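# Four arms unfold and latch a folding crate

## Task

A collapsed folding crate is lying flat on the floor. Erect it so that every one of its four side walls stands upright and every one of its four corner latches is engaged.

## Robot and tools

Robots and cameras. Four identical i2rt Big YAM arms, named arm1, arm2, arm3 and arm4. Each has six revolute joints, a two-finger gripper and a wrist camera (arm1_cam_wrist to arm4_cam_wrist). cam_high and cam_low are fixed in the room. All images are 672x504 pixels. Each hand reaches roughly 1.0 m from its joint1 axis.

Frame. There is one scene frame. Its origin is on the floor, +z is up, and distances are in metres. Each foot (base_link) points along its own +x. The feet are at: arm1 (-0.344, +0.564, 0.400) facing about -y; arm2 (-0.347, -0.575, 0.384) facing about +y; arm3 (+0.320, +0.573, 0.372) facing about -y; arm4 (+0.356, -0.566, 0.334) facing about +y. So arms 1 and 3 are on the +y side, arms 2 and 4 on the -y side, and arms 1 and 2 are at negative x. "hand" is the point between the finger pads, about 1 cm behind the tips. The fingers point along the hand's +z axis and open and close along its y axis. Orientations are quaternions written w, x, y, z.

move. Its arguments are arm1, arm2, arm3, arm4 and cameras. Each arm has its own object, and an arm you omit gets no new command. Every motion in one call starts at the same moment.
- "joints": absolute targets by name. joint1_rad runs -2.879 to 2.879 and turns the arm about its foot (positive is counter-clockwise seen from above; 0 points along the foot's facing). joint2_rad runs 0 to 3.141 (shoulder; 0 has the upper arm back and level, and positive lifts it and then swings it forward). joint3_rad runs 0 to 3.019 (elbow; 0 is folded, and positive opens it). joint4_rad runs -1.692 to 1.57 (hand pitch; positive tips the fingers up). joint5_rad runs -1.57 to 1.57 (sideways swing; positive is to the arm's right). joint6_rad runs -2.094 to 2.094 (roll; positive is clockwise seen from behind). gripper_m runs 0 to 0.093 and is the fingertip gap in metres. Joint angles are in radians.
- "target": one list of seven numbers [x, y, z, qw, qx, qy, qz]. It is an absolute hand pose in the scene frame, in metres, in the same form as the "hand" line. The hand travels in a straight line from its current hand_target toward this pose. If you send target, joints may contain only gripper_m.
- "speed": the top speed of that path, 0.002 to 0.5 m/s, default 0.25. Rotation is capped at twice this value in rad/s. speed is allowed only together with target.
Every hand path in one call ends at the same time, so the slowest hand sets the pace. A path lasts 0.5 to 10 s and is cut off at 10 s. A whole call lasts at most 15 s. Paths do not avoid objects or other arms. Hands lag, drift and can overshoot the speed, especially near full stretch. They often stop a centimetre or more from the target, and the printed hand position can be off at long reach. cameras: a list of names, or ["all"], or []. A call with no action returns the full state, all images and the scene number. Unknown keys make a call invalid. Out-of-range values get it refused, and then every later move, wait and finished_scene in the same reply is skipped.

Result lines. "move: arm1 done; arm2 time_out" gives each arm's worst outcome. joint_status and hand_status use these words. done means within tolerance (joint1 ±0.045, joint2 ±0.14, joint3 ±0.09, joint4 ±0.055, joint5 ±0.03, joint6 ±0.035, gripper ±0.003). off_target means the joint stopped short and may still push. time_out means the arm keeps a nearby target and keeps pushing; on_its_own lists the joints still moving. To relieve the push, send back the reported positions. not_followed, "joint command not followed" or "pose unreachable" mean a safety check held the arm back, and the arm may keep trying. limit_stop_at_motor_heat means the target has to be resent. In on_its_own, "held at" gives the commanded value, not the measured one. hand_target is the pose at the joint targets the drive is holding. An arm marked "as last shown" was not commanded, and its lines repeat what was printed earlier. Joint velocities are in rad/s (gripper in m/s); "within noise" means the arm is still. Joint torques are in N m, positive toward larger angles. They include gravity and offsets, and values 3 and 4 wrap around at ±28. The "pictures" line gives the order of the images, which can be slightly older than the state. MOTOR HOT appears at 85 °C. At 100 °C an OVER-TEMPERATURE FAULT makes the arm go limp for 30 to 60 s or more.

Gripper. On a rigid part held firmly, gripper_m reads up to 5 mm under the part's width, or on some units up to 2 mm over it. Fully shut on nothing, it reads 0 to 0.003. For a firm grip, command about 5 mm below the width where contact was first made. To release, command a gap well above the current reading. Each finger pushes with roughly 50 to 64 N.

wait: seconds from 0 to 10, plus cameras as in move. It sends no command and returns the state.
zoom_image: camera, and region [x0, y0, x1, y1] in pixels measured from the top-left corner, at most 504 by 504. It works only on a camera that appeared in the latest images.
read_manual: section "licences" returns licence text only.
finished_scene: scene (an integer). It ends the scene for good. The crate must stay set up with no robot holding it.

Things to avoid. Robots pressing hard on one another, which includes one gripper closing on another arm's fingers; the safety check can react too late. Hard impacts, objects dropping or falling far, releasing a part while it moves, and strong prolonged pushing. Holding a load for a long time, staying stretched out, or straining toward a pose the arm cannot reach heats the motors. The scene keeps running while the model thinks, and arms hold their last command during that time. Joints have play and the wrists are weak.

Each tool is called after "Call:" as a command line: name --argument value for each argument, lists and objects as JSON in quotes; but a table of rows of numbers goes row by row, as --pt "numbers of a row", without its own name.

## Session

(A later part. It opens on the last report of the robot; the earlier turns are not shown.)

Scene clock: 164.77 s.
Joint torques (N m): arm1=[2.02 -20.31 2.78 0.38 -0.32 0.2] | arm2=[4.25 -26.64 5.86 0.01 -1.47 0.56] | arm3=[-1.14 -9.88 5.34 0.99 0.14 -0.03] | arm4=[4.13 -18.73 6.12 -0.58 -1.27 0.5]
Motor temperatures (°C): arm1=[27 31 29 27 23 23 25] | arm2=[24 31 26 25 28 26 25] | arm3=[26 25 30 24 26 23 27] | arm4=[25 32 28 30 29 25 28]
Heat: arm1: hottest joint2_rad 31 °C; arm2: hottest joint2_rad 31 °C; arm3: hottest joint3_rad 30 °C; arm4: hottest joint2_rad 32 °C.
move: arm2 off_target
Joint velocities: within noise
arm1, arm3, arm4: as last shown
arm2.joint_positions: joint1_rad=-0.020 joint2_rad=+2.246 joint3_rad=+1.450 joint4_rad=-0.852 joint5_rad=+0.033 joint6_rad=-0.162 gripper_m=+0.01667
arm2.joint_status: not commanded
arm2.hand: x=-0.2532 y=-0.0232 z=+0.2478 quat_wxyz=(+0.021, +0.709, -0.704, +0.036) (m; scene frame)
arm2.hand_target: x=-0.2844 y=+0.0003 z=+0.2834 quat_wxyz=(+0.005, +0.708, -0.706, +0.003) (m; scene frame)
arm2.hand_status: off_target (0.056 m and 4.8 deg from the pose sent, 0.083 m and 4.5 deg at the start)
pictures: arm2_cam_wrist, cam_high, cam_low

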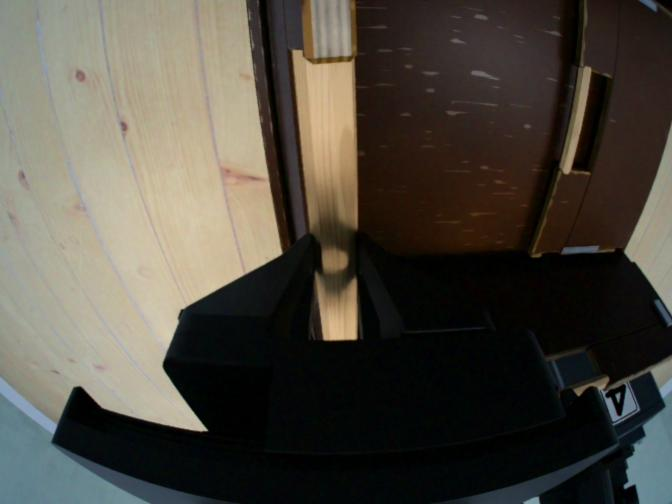

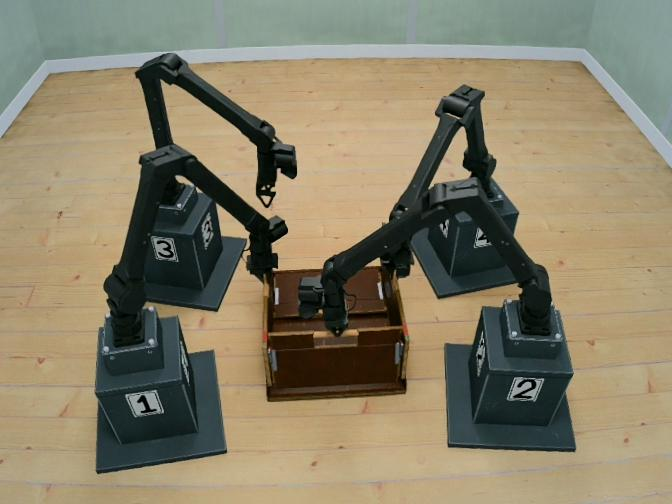

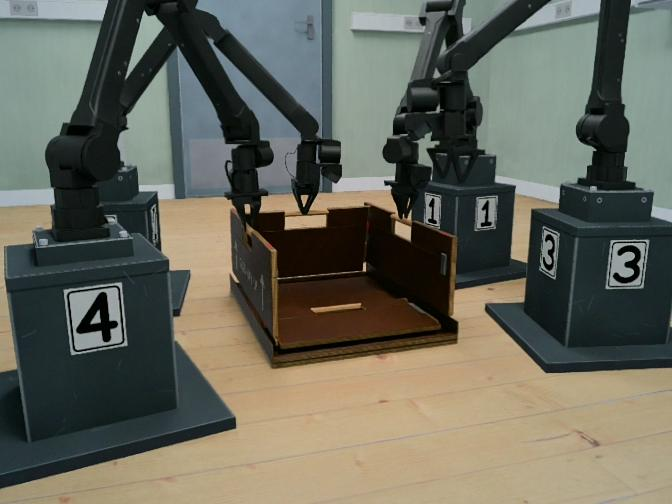

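Call:
move --arm2 '{"target":[-0.325,0.004,0.28,0,0.7071,-0.7071,0],"speed":0.06}' --cameras '["arm2_cam_wrist","cam_low","cam_high"]'

Call:
zoom_image --camera "cam_low" --region '[220, 180, 480, 380]'

Call:
zoom_image --camera "cam_high" --region '[240, 250, 440, 420]'

Scene clock: 169.13 s.
Joint torques (N m): arm1=[2.37 -19.96 2.82 0.34 -0.37 0.23] | arm2=[4.07 -24.64 6.63 0.76 -1.84 0.41] | arm3=[-1.14 -9.99 5.29 1.01 0.19 -0.07] | arm4=[4.13 -18.67 6.12 -0.58 -1.27 0.5]
Motor temperatures (°C): arm1=[27 31 29 27 23 23 25] | arm2=[24 31 26 25 28 26 26] | arm3=[26 25 30 24 26 23 27] | arm4=[25 32 28 30 29 25 28]
Heat: arm1: hottest joint2_rad 31 °C; arm2: hottest joint2_rad 31 °C; arm3: hottest joint3_rad 30 °C; arm4: hottest joint2_rad 32 °C.
move: arm2 off_target
Joint velocities: within noise
arm1, arm3, arm4: as last shown
arm2.joint_positions: joint1_rad=+0.052 joint2_rad=+2.225 joint3_rad=+1.427 joint4_rad=-0.851 joint5_rad=+0.042 joint6_rad=-0.079 gripper_m=+0.01667
arm2.joint_status: not commanded
arm2.hand: x=-0.2921 y=-0.0239 z=+0.2536 quat_wxyz=(+0.015, +0.705, -0.708, +0.041) (m; scene frame)
arm2.hand_target: x=-0.3246 y=+0.0028 z=+0.2802 quat_wxyz=(+0.001, +0.708, -0.706, +0.000) (m; scene frame)
arm2.hand_status: off_target (0.051 m and 5.0 deg from the pose sent, 0.083 m and 4.8 deg at the start)
arm4.hand_target: x=-0.0313 y=-0.2319 z=+0.2572 quat_wxyz=(-0.003, +1.000, +0.001, -0.003) (m; scene frame)
pictures: arm2_cam_wrist, cam_high, cam_low

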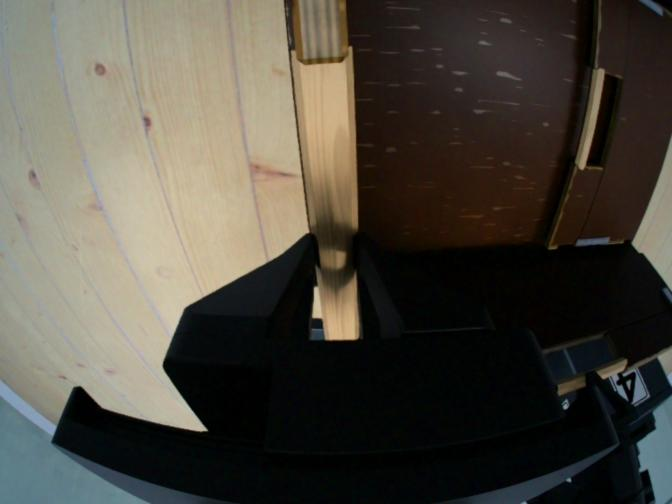

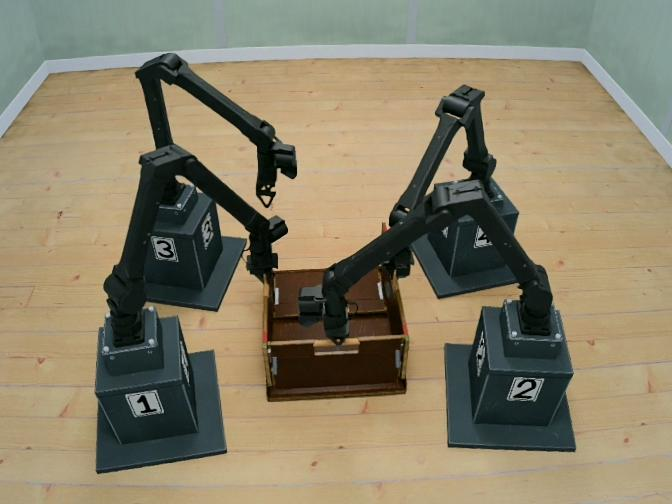

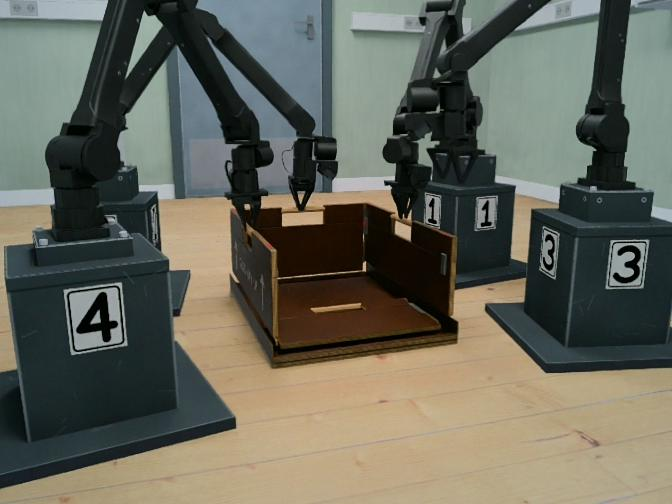

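Scaled by 1.938 from the camera's 672x504 image, which has a finer 960x720 frame.

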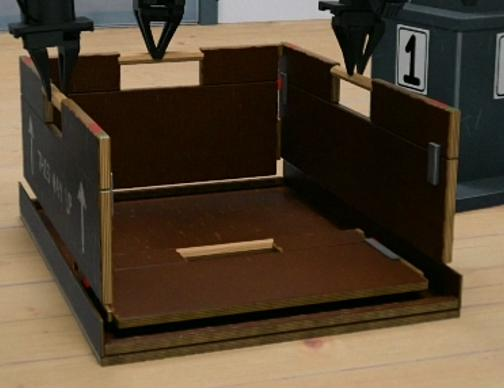

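Scaled by 2.520 from the camera's 672x504 image, which has a finer 960x720 frame.

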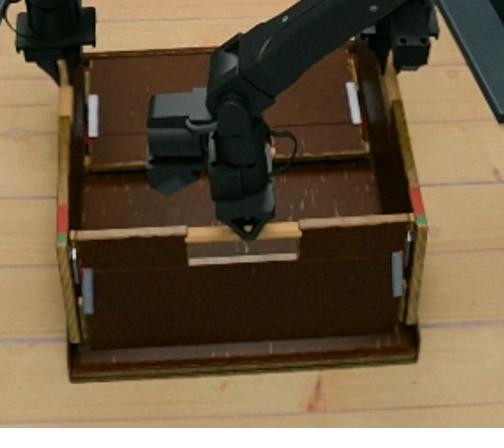

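Call:
move --arm2 '{"target":[-0.348,0.0,0.275,0,0.7071,-0.7071,0],"speed":0.05}' --cameras '["arm2_cam_wrist","cam_low","cam_high"]'

Call:
zoom_image --camera "cam_low" --region '[220, 180, 480, 380]'

Call:
zoom_image --camera "cam_high" --region '[240, 250, 440, 420]'

Scene clock: 171.37 s.
Joint torques (N m): arm1=[2.84 -20.48 2.77 0.36 -0.37 0.26] | arm2=[6.3 -24.18 5.68 1.14 -2.07 0.52] | arm3=[-1.26 -9.76 5.38 0.87 0.15 -0.07] | arm4=[4.07 -18.67 6.12 -0.58 -1.27 0.5]
Motor temperatures (°C): arm1=[27 31 29 27 23 23 26] | arm2=[24 31 26 25 28 26 26] | arm3=[26 25 30 24 26 23 27] | arm4=[25 32 28 30 29 25 28]
Heat: arm1: hottest joint2_rad 31 °C; arm2: hottest joint2_rad 31 °C; arm3: hottest joint3_rad 30 °C; arm4: hottest joint2_rad 32 °C.
move: arm2 off_target
Joint velocities: within noise
arm1.joint_positions: joint1_rad=+0.540 joint2_rad=+2.087 joint3_rad=+1.074 joint4_rad=-0.537 joint5_rad=+0.004 joint6_rad=-0.833 gripper_m=+0.01210
arm1.joint_status: not commanded
arm1.hand: x=-0.0306 y=+0.2072 z=+0.2547 quat_wxyz=(-0.003, -0.006, -1.000, +0.012) (m; scene frame)
arm1.hand_target: x=-0.0265 y=+0.2273 z=+0.2538 quat_wxyz=(+0.000, +0.000, -1.000, +0.001) (m; scene frame)
arm1.hand_status: not commanded
arm2.joint_positions: joint1_rad=+0.064 joint2_rad=+2.222 joint3_rad=+1.421 joint4_rad=-0.844 joint5_rad=+0.048 joint6_rad=-0.053 gripper_m=+0.01667
arm2.joint_status: not commanded
arm2.hand: x=-0.2979 y=-0.0242 z=+0.2537 quat_wxyz=(+0.011, +0.700, -0.712, +0.043) (m; scene frame)
arm2.hand_target: x=-0.3459 y=-0.0021 z=+0.2748 quat_wxyz=(+0.001, +0.708, -0.706, +0.001) (m; scene frame)
arm2.hand_status: off_target (0.060 m and 5.2 deg from the pose sent, 0.064 m and 5.0 deg at the start)
arm3, arm4: as last shown
pictures: arm2_cam_wrist, cam_high, cam_low

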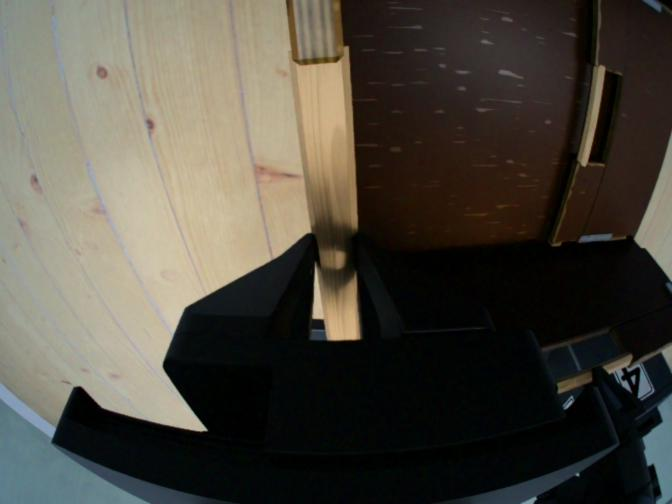

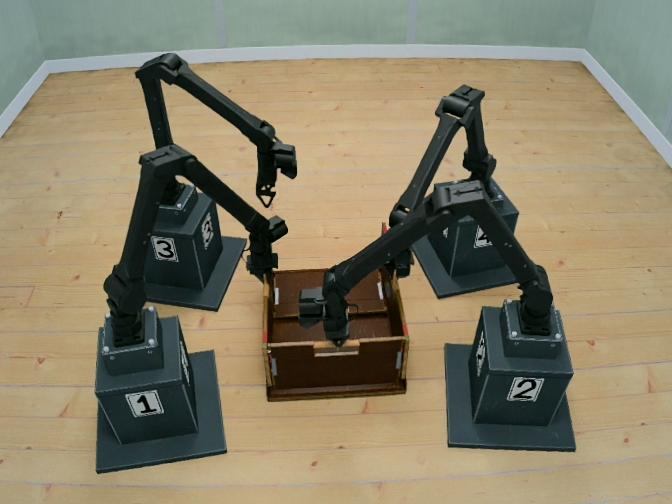

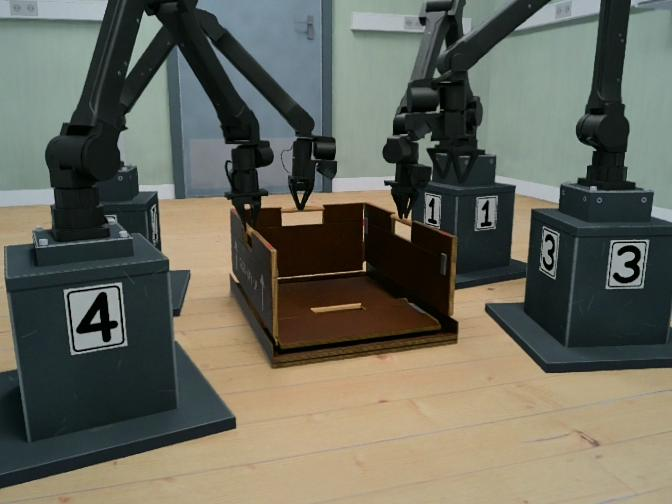

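Scaled by 1.938 from the camera's 672x504 image, which has a finer 960x720 frame.

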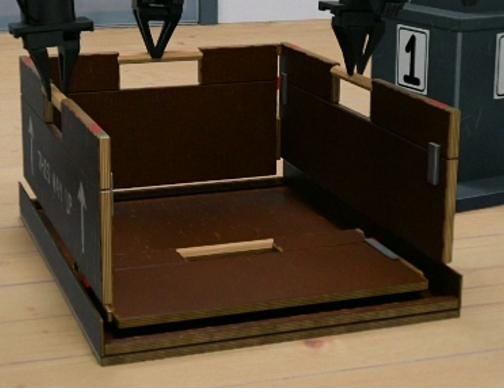

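Scaled by 2.520 from the camera's 672x504 image, which has a finer 960x720 frame.

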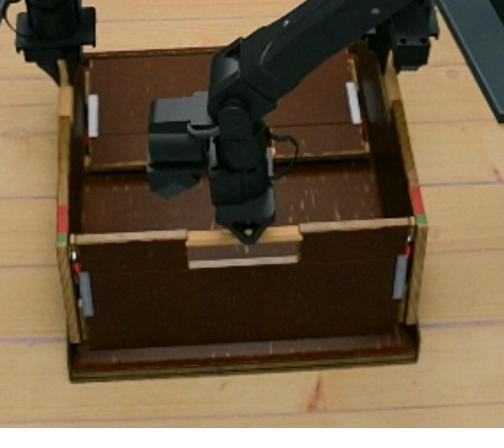

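Call:
zoom_image --camera "cam_high" --region '[255, 320, 325, 410]'

Call:
zoom_image --camera "cam_high" --region '[360, 310, 430, 400]'

Call:
zoom_image --camera "cam_low" --region '[340, 190, 470, 340]'

Scaled by 5.600 from the camera's 672x504 image, which has a finer 960x720 frame.

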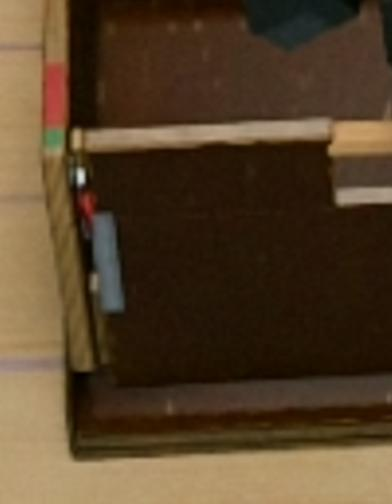

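Scaled by 5.600 from the camera's 672x504 image, which has a finer 960x720 frame.

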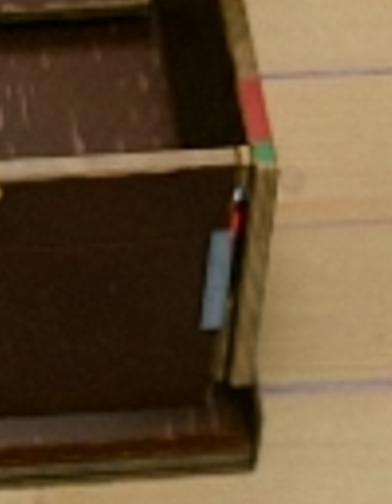

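Scaled by 3.360 from the camera's 672x504 image, which has a finer 960x720 frame.

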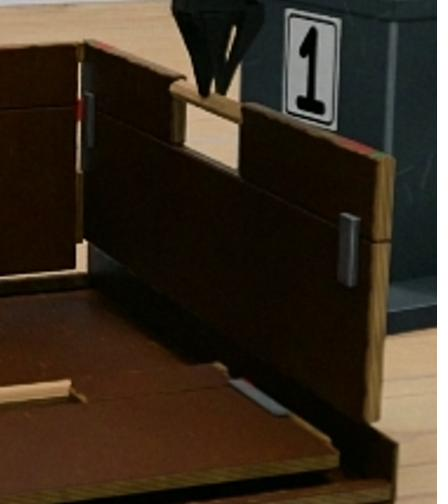

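Call:
move --arm2 '{"target":[-0.375,0.0,0.27,0,0.7071,-0.7071,0],"speed":0.05}' --cameras '["cam_low","cam_high"]'

Call:
zoom_image --camera "cam_high" --region '[255, 320, 325, 410]'

Call:
zoom_image --camera "cam_high" --region '[360, 310, 430, 400]'

Call:
zoom_image --camera "cam_low" --region '[340, 190, 470, 340]'

Scene clock: 176.27 s.
Joint torques (N m): arm1=[2.26 -20.19 2.84 0.34 -0.38 0.19] | arm2=[9.93 -23.65 5.6 1.22 -2.49 0.77] | arm3=[-0.97 -9.82 5.3 0.88 0.17 -0.05] | arm4=[4.13 -18.67 6.11 -0.58 -1.27 0.5]
Motor temperatures (°C): arm1=[27 31 29 27 23 23 26] | arm2=[24 31 26 25 29 26 26] | arm3=[26 25 30 24 26 23 27] | arm4=[25 32 28 30 29 25 28]
Heat: arm1: hottest joint2_rad 31 °C; arm2: hottest joint2_rad 31 °C; arm3: hottest joint3_rad 30 °C; arm4: hottest joint2_rad 32 °C.
move: arm2 off_target
Joint velocities: within noise
arm1, arm3, arm4: as last shown
arm2.joint_positions: joint1_rad=+0.069 joint2_rad=+2.219 joint3_rad=+1.417 joint4_rad=-0.837 joint5_rad=+0.054 joint6_rad=-0.028 gripper_m=+0.01667
arm2.joint_status: not commanded
arm2.hand: x=-0.2994 y=-0.0238 z=+0.2541 quat_wxyz=(+0.006, +0.693, -0.719, +0.043) (m; scene frame)
arm2.hand_target: x=-0.3724 y=-0.0047 z=+0.2706 quat_wxyz=(+0.003, +0.708, -0.706, +0.000) (m; scene frame)
arm2.hand_status: off_target (0.081 m and 5.4 deg from the pose sent, 0.082 m and 5.2 deg at the start)
pictures: cam_high, cam_low

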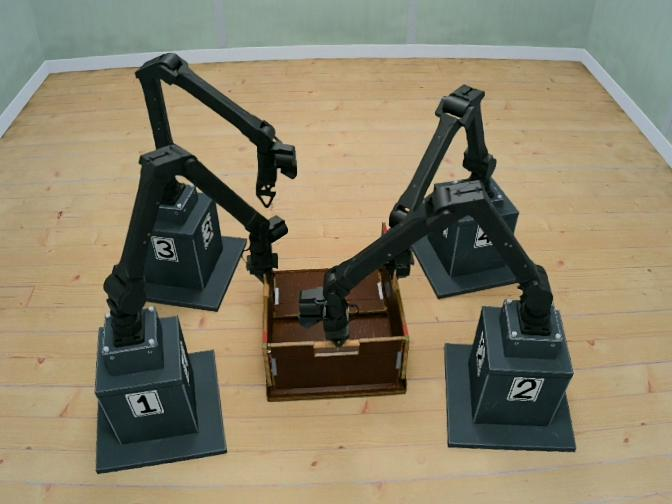

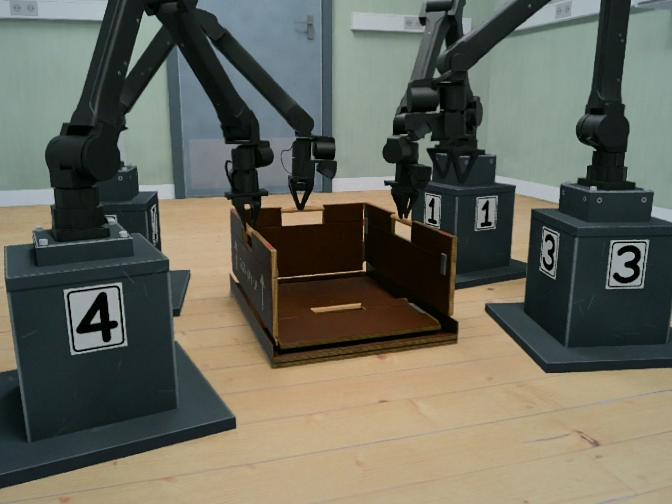

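Scaled by 5.600 from the camera's 672x504 image, which has a finer 960x720 frame.

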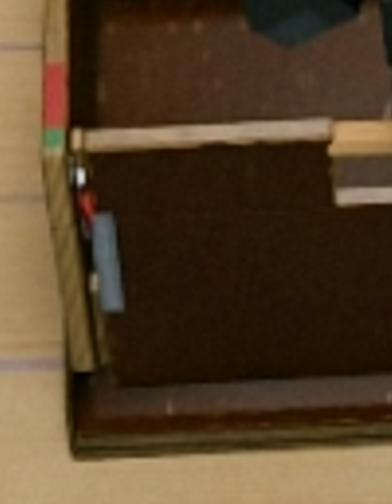

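Scaled by 5.600 from the camera's 672x504 image, which has a finer 960x720 frame.

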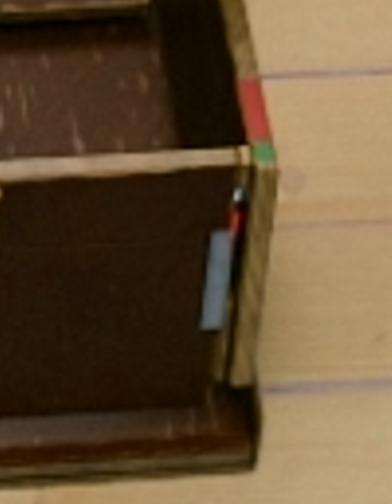

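Scaled by 3.360 from the camera's 672x504 image, which has a finer 960x720 frame.

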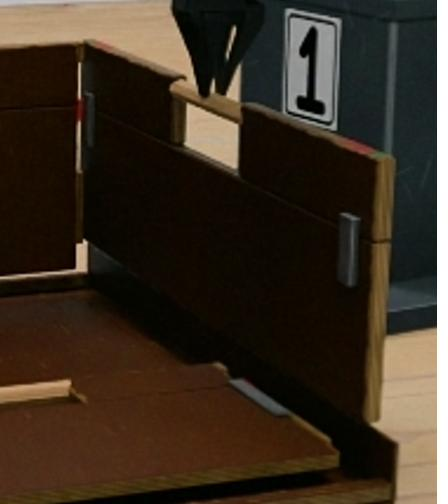

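Call:
move --arm2 '{"target":[-0.275,-0.02,0.255,0,0.7071,-0.7071,0],"speed":0.05}' --cameras '["cam_high","arm2_cam_wrist"]'

Call:
zoom_image --camera "cam_high" --region '[255, 320, 325, 410]'

Scene clock: 190.23 s.
Joint torques (N m): arm1=[2.26 -20.48 2.82 0.38 -0.39 0.26] | arm2=[-2.43 -21.36 4.94 1.22 -0.49 -0.12] | arm3=[-1.2 -9.7 5.42 0.88 0.14 -0.05] | arm4=[4.13 -18.67 6.12 -0.59 -1.27 0.5]
Motor temperatures (°C): arm1=[27 31 29 27 23 23 26] | arm2=[24 31 25 25 31 26 26] | arm3=[26 25 30 24 26 23 27] | arm4=[25 32 28 30 29 25 28]
Heat: arm1: hottest joint2_rad 31 °C; arm2: hottest joint2_rad 31 °C; arm3: hottest joint3_rad 30 °C; arm4: hottest joint2_rad 32 °C.
move: arm2 off_target
Joint velocities: within noise
arm1, arm3, arm4: as last shown
arm2.joint_positions: joint1_rad=+0.046 joint2_rad=+2.200 joint3_rad=+1.378 joint4_rad=-0.778 joint5_rad=+0.011 joint6_rad=-0.110 gripper_m=+0.01666
arm2.joint_status: not commanded
arm2.hand: x=-0.2942 y=-0.0252 z=+0.2533 quat_wxyz=(+0.007, +0.714, -0.700, +0.014) (m; scene frame)
arm2.hand_target: x=-0.2808 y=-0.0201 z=+0.2549 quat_wxyz=(+0.000, +0.708, -0.707, +0.001) (m; scene frame)
arm2.hand_status: off_target (0.020 m and 2.1 deg from the pose sent, 0.025 m and 5.4 deg at the start)
pictures: arm2_cam_wrist, cam_high

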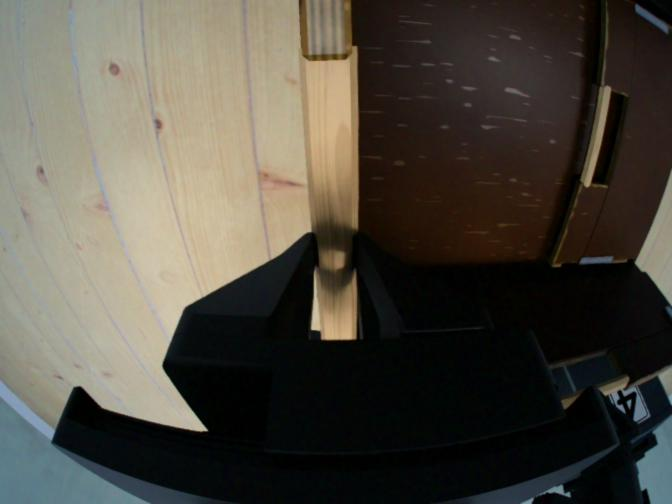

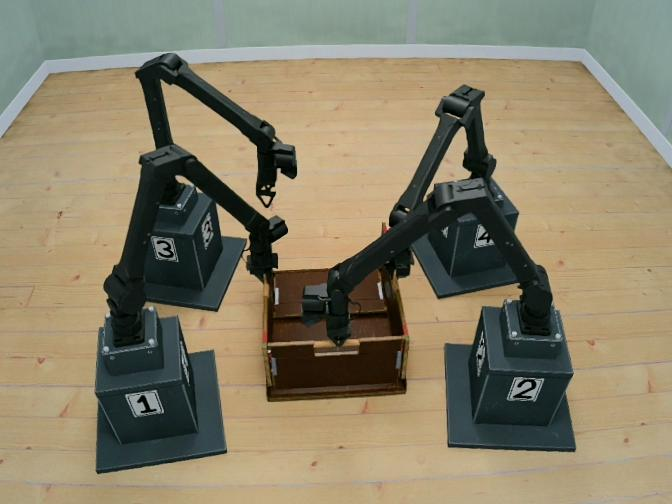

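Scaled by 5.600 from the camera's 672x504 image, which has a finer 960x720 frame.

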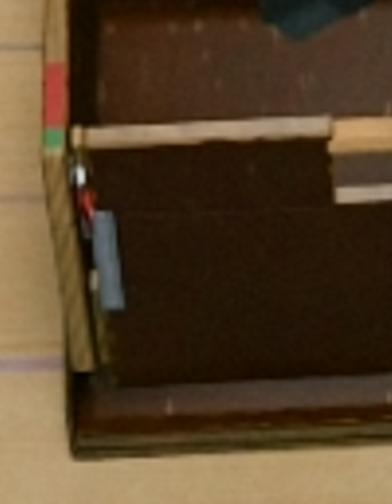

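Call:
move --arm2 '{"target":[-0.25,-0.02,0.253,0,0.7071,-0.7071,0],"speed":0.05}'

Scene clock: 191.97 s.
Joint torques (N m): arm1=[2.49 -19.9 2.93 0.32 -0.36 0.26] | arm2=[-6.12 -20.66 5.65 1.11 0.42 -0.35] | arm3=[-1.38 -9.93 5.29 0.91 0.14 -0.02] | arm4=[4.13 -18.67 6.12 -0.58 -1.27 0.5]
Motor temperatures (°C): arm1=[27 31 29 27 23 23 26] | arm2=[24 31 25 25 31 26 26] | arm3=[26 25 30 24 26 23 27] | arm4=[25 32 28 30 29 25 28]
Heat: arm1: hottest joint2_rad 31 °C; arm2: hottest joint2_rad 31 °C; arm3: hottest joint3_rad 30 °C; arm4: hottest joint2_rad 32 °C.
move: arm2 off_target
Joint velocities: within noise
arm1, arm4: as last shown
arm2.joint_positions: joint1_rad=+0.034 joint2_rad=+2.200 joint3_rad=+1.378 joint4_rad=-0.777 joint5_rad=-0.019 joint6_rad=-0.140 gripper_m=+0.01665
arm2.joint_status: not commanded
arm2.hand: x=-0.2927 y=-0.0250 z=+0.2533 quat_wxyz=(+0.017, +0.720, -0.694, +0.001) (m; scene frame)
arm2.hand_target: x=-0.2525 y=-0.0212 z=+0.2534 quat_wxyz=(+0.002, +0.706, -0.708, -0.003) (m; scene frame)
arm2.hand_status: off_target (0.043 m and 2.9 deg from the pose sent, 0.045 m and 2.1 deg at the start)
arm3.joint_positions: joint1_rad=+0.029 joint2_rad=+1.535 joint3_rad=+0.883 joint4_rad=-0.920 joint5_rad=-0.001 joint6_rad=-0.174 gripper_m=+0.09397
arm3.joint_status: not commanded
arm3.hand: x=+0.2498 y=+0.2007 z=+0.4030 quat_wxyz=(-0.001, -0.712, -0.703, -0.002) (m; scene frame)
arm3.hand_target: x=+0.2467 y=+0.2030 z=+0.3948 quat_wxyz=(+0.003, -0.711, -0.703, -0.006) (m; scene frame)
arm3.hand_status: not commanded
pictures: none

Call:
move --arm2 '{"target":[-0.295,-0.022,0.255,0,0.7071,-0.7071,0],"speed":0.05}'

Call:
move --arm2 '{"joints":{"gripper_m":0.045}}' --cameras '["cam_high","cam_low"]'

Call:
zoom_image --camera "cam_low" --region '[220, 180, 480, 380]'

Call:
zoom_image --camera "cam_high" --region '[240, 250, 440, 420]'

Scene clock: 195.20 s.
Joint torques (N m): arm1=[2.08 -20.13 2.91 0.42 -0.34 0.22] | arm2=[-0.03 -21.54 4.68 0.91 0.02 0.13] | arm3=[-1.03 -10.29 5.18 0.92 0.16 -0.03] | arm4=[4.13 -18.67 6.12 -0.59 -1.27 0.5]
Motor temperatures (°C): arm1=[27 31 29 27 23 23 26] | arm2=[24 31 25 25 30 26 26] | arm3=[26 25 30 24 26 23 27] | arm4=[25 32 28 30 29 25 28]
Heat: arm1: hottest joint2_rad 31 °C; arm2: hottest joint2_rad 31 °C; arm3: hottest joint3_rad 30 °C; arm4: hottest joint2_rad 32 °C.
move: arm2 done
Joint velocities: within noise
arm1, arm3: as last shown
arm2.joint_positions: joint1_rad=+0.044 joint2_rad=+2.197 joint3_rad=+1.369 joint4_rad=-0.762 joint5_rad=+0.007 joint6_rad=-0.116 gripper_m=+0.01665
arm2.joint_status: not commanded
arm2.hand: x=-0.2942 y=-0.0251 z=+0.2525 quat_wxyz=(+0.005, +0.716, -0.699, +0.009) (m; scene frame)
arm2.hand_target: x=-0.2937 y=-0.0221 z=+0.2545 quat_wxyz=(-0.002, +0.711, -0.704, +0.003) (m; scene frame)
arm2.hand_status: done (0.004 m and 1.8 deg from the pose sent, 0.004 m and 2.9 deg at the start)
arm4.joint_positions: joint1_rad=+0.622 joint2_rad=+2.018 joint3_rad=+1.219 joint4_rad=-0.750 joint5_rad=+0.034 joint6_rad=-0.749 gripper_m=+0.01618
arm4.joint_status: not commanded
arm4.hand: x=-0.0223 y=-0.2113 z=+0.2556 quat_wxyz=(-0.020, +1.000, +0.004, +0.003) (m; scene frame)
arm4.hand_target: x=-0.0313 y=-0.2319 z=+0.2572 quat_wxyz=(-0.003, +1.000, +0.001, -0.003) (m; scene frame)
arm4.hand_status: not commanded
pictures: none

Scene clock: 195.83 s.
Joint torques (N m): arm1=[2.37 -20.31 2.89 0.38 -0.36 0.25] | arm2=[0.32 -21.42 5.31 0.75 0.02 0.05] | arm3=[-1.03 -9.41 5.26 0.91 0.17 -0.04] | arm4=[4.13 -18.73 6.12 -0.59 -1.27 0.5]
Motor temperatures (°C): arm1=[27 31 29 27 23 23 26] | arm2=[24 31 25 25 30 26 26] | arm3=[26 25 30 24 26 23 27] | arm4=[25 32 28 30 29 25 28]
Heat: arm1: hottest joint2_rad 31 °C; arm2: hottest joint2_rad 31 °C; arm3: hottest joint3_rad 30 °C; arm4: hottest joint2_rad 32 °C.
move: arm2 done
Joint velocities: within noise
arm1, arm3, arm4: as last shown
arm2.joint_positions: joint1_rad=+0.040 joint2_rad=+2.197 joint3_rad=+1.358 joint4_rad=-0.757 joint5_rad=+0.007 joint6_rad=-0.111 gripper_m=+0.04482
arm2.joint_status: all done
arm2.hand: x=-0.2921 y=-0.0299 z=+0.2497 quat_wxyz=(+0.007, +0.712, -0.702, +0.011) (m; scene frame)
arm2.hand_target: x=-0.2912 y=-0.0232 z=+0.2541 quat_wxyz=(-0.002, +0.709, -0.705, +0.004) (m; scene frame)
arm2.hand_status: not commanded
pictures: cam_high, cam_low

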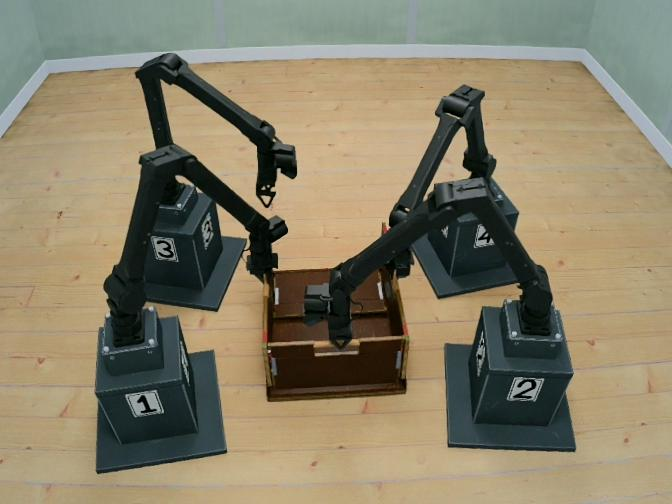

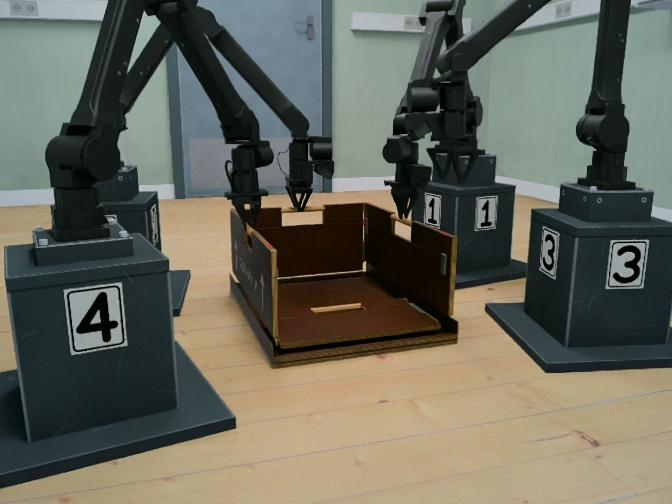

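Scaled by 1.938 from the camera's 672x504 image, which has a finer 960x720 frame.

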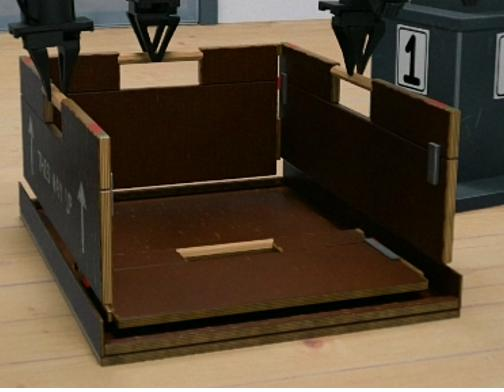

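Scaled by 2.520 from the camera's 672x504 image, which has a finer 960x720 frame.

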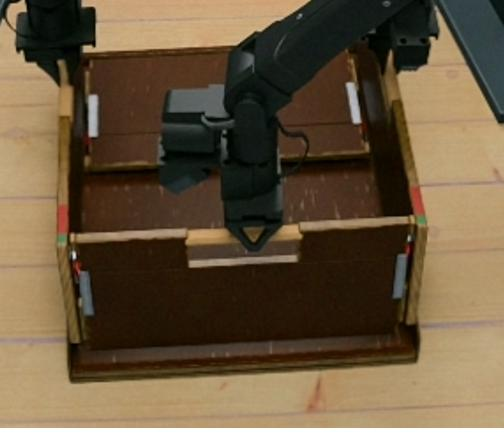

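Call:
move --arm2 '{"target":[-0.293,-0.02,0.36,0,0.7071,-0.7071,0],"speed":0.1}' --cameras '["cam_high","cam_low","arm2_cam_wrist"]'

Call:
zoom_image --camera "arm2_cam_wrist" --region '[220, 40, 440, 280]'

Call:
zoom_image --camera "cam_high" --region '[240, 250, 440, 420]'

Scene clock: 200.37 s.
Joint torques (N m): arm1=[2.37 -19.9 2.63 0.24 -0.35 0.26] | arm2=[-0.03 -22.48 8.32 -0.16 -0.12 0.07] | arm3=[-0.97 -10.05 5.24 0.96 0.13 -0.04] | arm4=[4.07 -18.67 6.11 -0.59 -1.27 0.5]
Motor temperatures (°C): arm1=[27 31 29 27 23 23 26] | arm2=[24 31 25 25 30 26 26] | arm3=[26 25 30 24 26 23 27] | arm4=[25 32 28 30 29 25 28]
Heat: arm1: hottest joint2_rad 31 °C; arm2: hottest joint2_rad 31 °C; arm3: hottest joint3_rad 30 °C; arm4: hottest joint2_rad 32 °C.
move: arm2 off_target
Joint velocities: within noise
arm1, arm3, arm4: as last shown
arm2.joint_positions: joint1_rad=+0.037 joint2_rad=+2.044 joint3_rad=+1.363 joint4_rad=-0.947 joint5_rad=+0.002 joint6_rad=-0.104 gripper_m=+0.04490
arm2.joint_status: not commanded
arm2.hand: x=-0.2923 y=-0.0405 z=+0.3330 quat_wxyz=(+0.021, +0.708, -0.705, +0.019) (m; scene frame)
arm2.hand_target: x=-0.2912 y=-0.0196 z=+0.3599 quat_wxyz=(+0.000, +0.706, -0.708, +0.000) (m; scene frame)
arm2.hand_status: off_target (0.034 m and 3.3 deg from the pose sent, 0.111 m and 1.7 deg at the start)
pictures: arm2_cam_wrist, cam_high, cam_low

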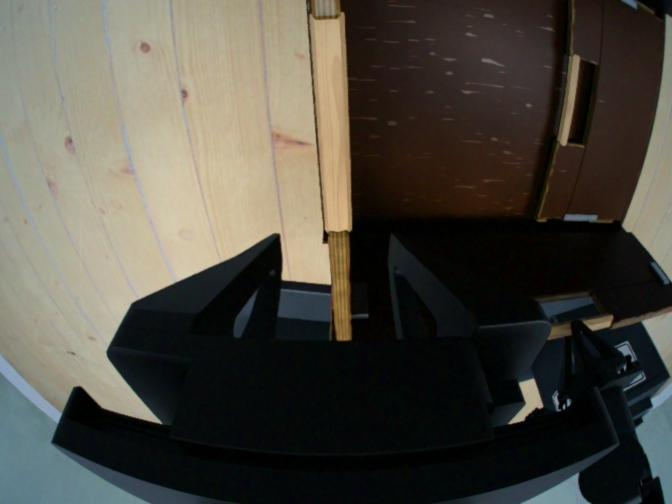

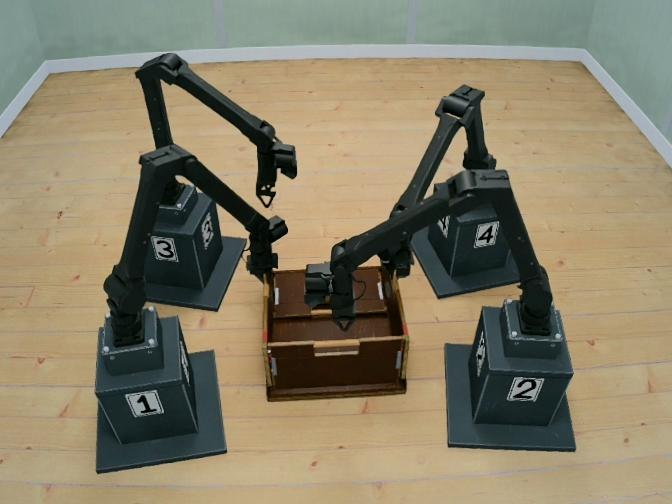

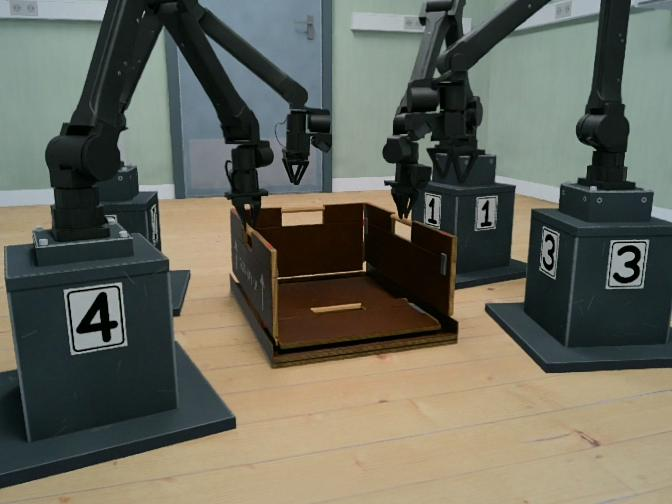

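Scaled by 2.100 from the camera's 672x504 image, which has a finer 960x720 frame.

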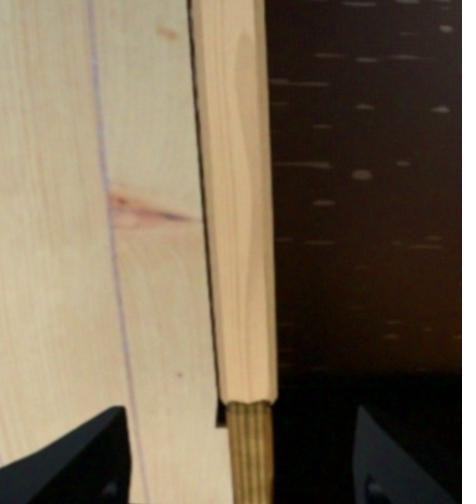

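Scaled by 2.520 from the camera's 672x504 image, which has a finer 960x720 frame.

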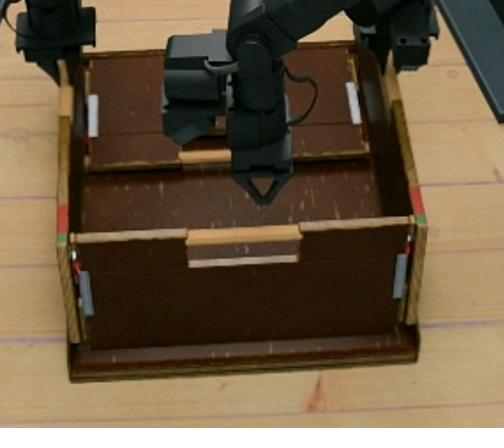

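Call:
move --arm2 '{"target":[-0.36,-0.2,0.4,0,0.7071,-0.7071,0],"speed":0.2}' --arm3 '{"target":[0.05,-0.01,0.4,0,0.7071,0.7071,0],"speed":0.2,"joints":{"gripper_m":0.045}}' --cameras '["arm3_cam_wrist","cam_high","cam_low"]'

Scene clock: 204.97 s.
Joint torques (N m): arm1=[2.37 -19.9 2.71 0.28 -0.37 0.19] | arm2=[0.62 -14.27 5.68 0.53 0.02 0.07] | arm3=[-1.14 -16.79 10.48 -0.1 0 -0.05] | arm4=[4.13 -18.67 6.12 -0.58 -1.27 0.5]
Motor temperatures (°C): arm1=[27 31 29 27 23 23 26] | arm2=[24 31 26 25 29 26 25] | arm3=[26 25 30 24 26 23 27] | arm4=[25 32 28 30 30 25 29]
Heat: arm1: hottest joint2_rad 31 °C; arm2: hottest joint2_rad 31 °C; arm3: hottest joint3_rad 30 °C; arm4: hottest joint2_rad 32 °C.
move: arm2 done; arm3 off_target
Joint velocities: within noise
arm1, arm4: as last shown
arm2.joint_positions: joint1_rad=+0.173 joint2_rad=+1.574 joint3_rad=+0.854 joint4_rad=-0.880 joint5_rad=-0.007 joint6_rad=+0.028 gripper_m=+0.04490
arm2.joint_status: not commanded
arm2.hand: x=-0.3610 y=-0.2047 z=+0.3932 quat_wxyz=(+0.012, +0.710, -0.704, +0.009) (m; scene frame)
arm2.hand_target: x=-0.3638 y=-0.1995 z=+0.4015 quat_wxyz=(+0.002, +0.710, -0.705, -0.003) (m; scene frame)
arm2.hand_status: done (0.008 m and 1.8 deg from the pose sent, 0.186 m and 3.3 deg at the start)
arm3.joint_positions: joint1_rad=-0.212 joint2_rad=+2.110 joint3_rad=+1.733 joint4_rad=-1.195 joint5_rad=-0.001 joint6_rad=-0.424 gripper_m=+0.04513
arm3.joint_status: all done
arm3.hand: x=+0.0594 y=+0.0008 z=+0.4027 quat_wxyz=(-0.001, -0.708, -0.706, -0.002) (m; scene frame)
arm3.hand_target: x=+0.0503 y=-0.0092 z=+0.3978 quat_wxyz=(-0.002, -0.707, -0.707, -0.001) (m; scene frame)
arm3.hand_status: off_target (0.015 m and 0.3 deg from the pose sent, 0.290 m and 0.8 deg at the start)
pictures: arm3_cam_wrist, cam_high, cam_low

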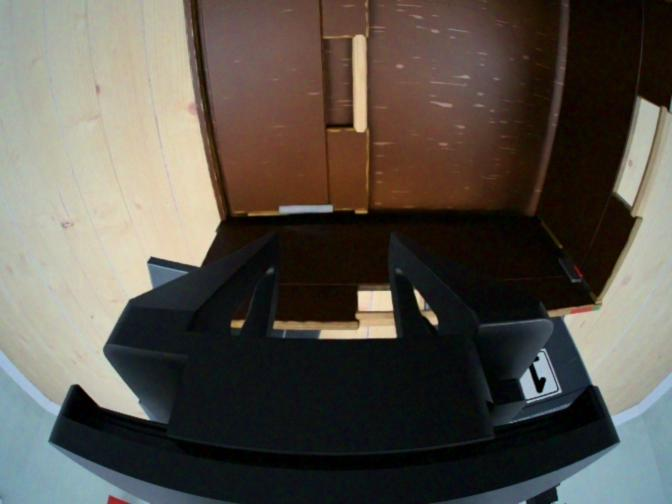

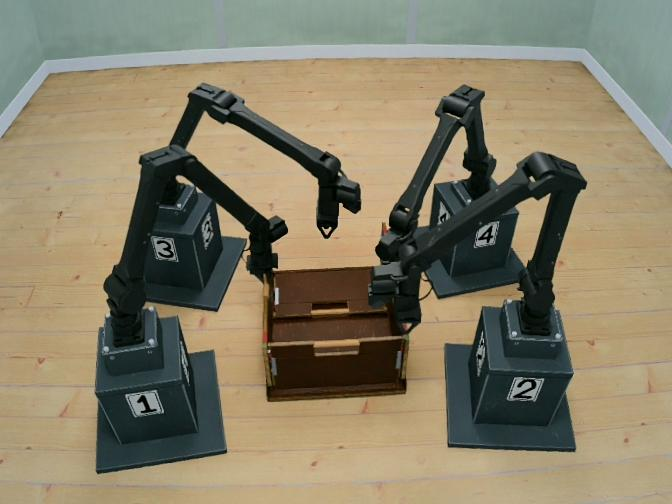

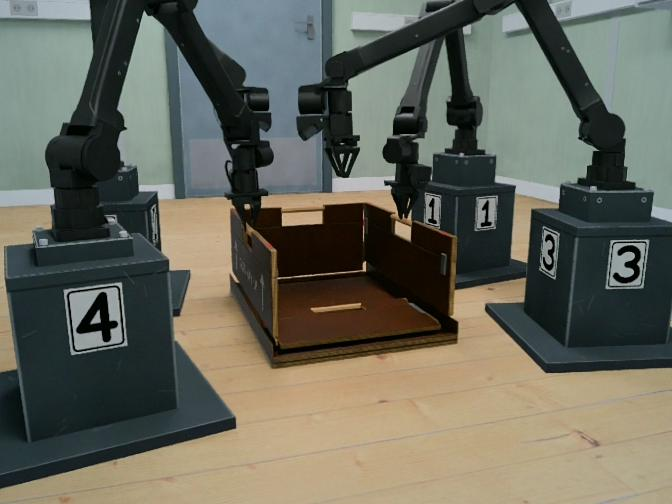

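Call:
zoom_image --camera "arm3_cam_wrist" --region '[500, 180, 672, 330]'

Scaled by 2.930 from the camera's 672x504 image, which has a finer 960x720 frame.

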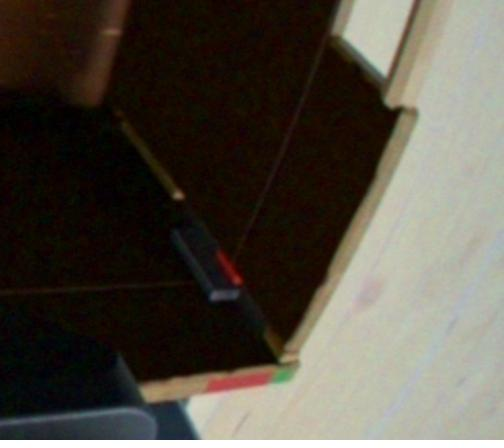

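Call:
move --arm3 '{"target":[0.023,-0.012,0.11,0,0.7071,0.7071,0],"speed":0.2}' --cameras '["arm3_cam_wrist"]'

Scene clock: 211.83 s.
Joint torques (N m): arm1=[2.96 -20.07 2.88 0.23 -0.32 0.25] | arm2=[0.56 -14.27 5.65 0.54 0.02 0.07] | arm3=[-0.91 -19.66 7.58 0.75 0.18 -0.06] | arm4=[4.07 -18.67 6.12 -0.59 -1.27 0.5]
Motor temperatures (°C): arm1=[27 31 29 27 23 23 26] | arm2=[24 31 26 24 29 26 25] | arm3=[26 25 30 24 26 23 27] | arm4=[25 32 28 30 30 25 29]
Heat: arm1: hottest joint2_rad 31 °C; arm2: hottest joint2_rad 31 °C; arm3: hottest joint3_rad 30 °C; arm4: hottest joint2_rad 32 °C.
move: arm3 off_target
Joint velocities: within noise
arm1.joint_positions: joint1_rad=+0.540 joint2_rad=+2.087 joint3_rad=+1.074 joint4_rad=-0.537 joint5_rad=+0.004 joint6_rad=-0.833 gripper_m=+0.01210
arm1.joint_status: not commanded
arm1.hand: x=-0.0306 y=+0.2072 z=+0.2547 quat_wxyz=(-0.003, -0.006, -1.000, +0.012) (m; scene frame)
arm1.hand_target: x=-0.0265 y=+0.2273 z=+0.2538 quat_wxyz=(+0.000, +0.000, -1.000, +0.001) (m; scene frame)
arm1.hand_status: not commanded
arm2, arm4: as last shown
arm3.joint_positions: joint1_rad=-0.244 joint2_rad=+2.593 joint3_rad=+1.796 joint4_rad=-0.787 joint5_rad=+0.000 joint6_rad=-0.459 gripper_m=+0.04513
arm3.joint_status: not commanded
arm3.hand: x=+0.0352 y=-0.0034 z=+0.1193 quat_wxyz=(+0.001, -0.707, -0.707, -0.007) (m; scene frame)
arm3.hand_target: x=+0.0245 y=-0.0093 z=+0.1112 quat_wxyz=(+0.000, -0.707, -0.707, +0.001) (m; scene frame)
arm3.hand_status: off_target (0.018 m and 0.8 deg from the pose sent, 0.295 m and 0.3 deg at the start)
pictures: arm3_cam_wrist

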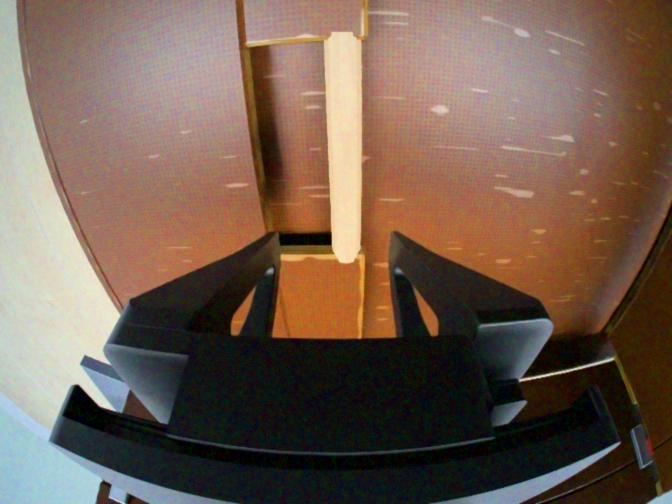

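Call:
move --arm3 '{"target":[0.018,-0.018,0.03,0,0.7071,0.7071,0],"speed":0.1}' --cameras '["arm3_cam_wrist"]'

Scene clock: 215.47 s.
Joint torques (N m): arm1=[2.37 -20.07 2.85 0.32 -0.4 0.25] | arm2=[0.56 -14.27 5.68 0.53 0.02 0.06] | arm3=[-1.61 -19.37 7.54 0.4 0.17 -0.04] | arm4=[4.13 -18.67 6.12 -0.59 -1.27 0.5]
Motor temperatures (°C): arm1=[27 31 29 27 23 23 26] | arm2=[24 30 26 24 29 26 25] | arm3=[26 26 30 24 26 23 27] | arm4=[25 32 28 30 30 25 29]
Heat: arm1: hottest joint2_rad 31 °C; arm2: hottest joint2_rad 30 °C; arm3: hottest joint3_rad 30 °C; arm4: hottest joint2_rad 32 °C.
move: arm3 off_target
Joint velocities: within noise
arm1, arm2, arm4: as last shown
arm3.joint_positions: joint1_rad=-0.245 joint2_rad=+2.780 joint3_rad=+1.960 joint4_rad=-0.753 joint5_rad=+0.000 joint6_rad=-0.462 gripper_m=+0.04513
arm3.joint_status: not commanded
arm3.hand: x=+0.0274 y=-0.0173 z=+0.0441 quat_wxyz=(+0.000, -0.707, -0.708, -0.002) (m; scene frame)
arm3.hand_target: x=+0.0182 y=-0.0166 z=+0.0303 quat_wxyz=(+0.000, -0.707, -0.707, +0.000) (m; scene frame)
arm3.hand_status: off_target (0.017 m and 0.3 deg from the pose sent, 0.092 m and 0.8 deg at the start)
pictures: arm3_cam_wrist

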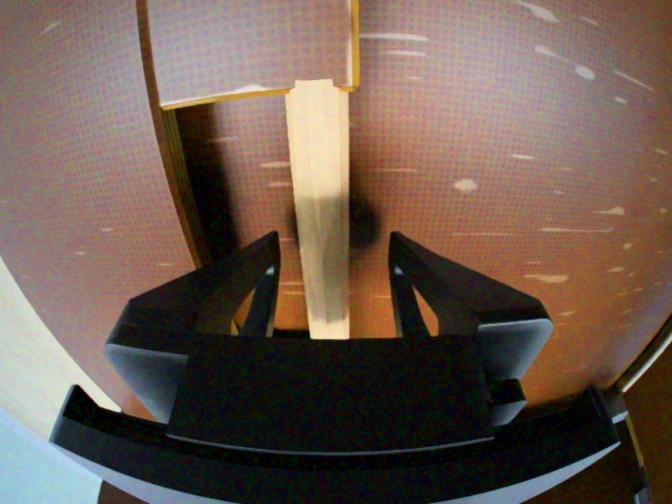

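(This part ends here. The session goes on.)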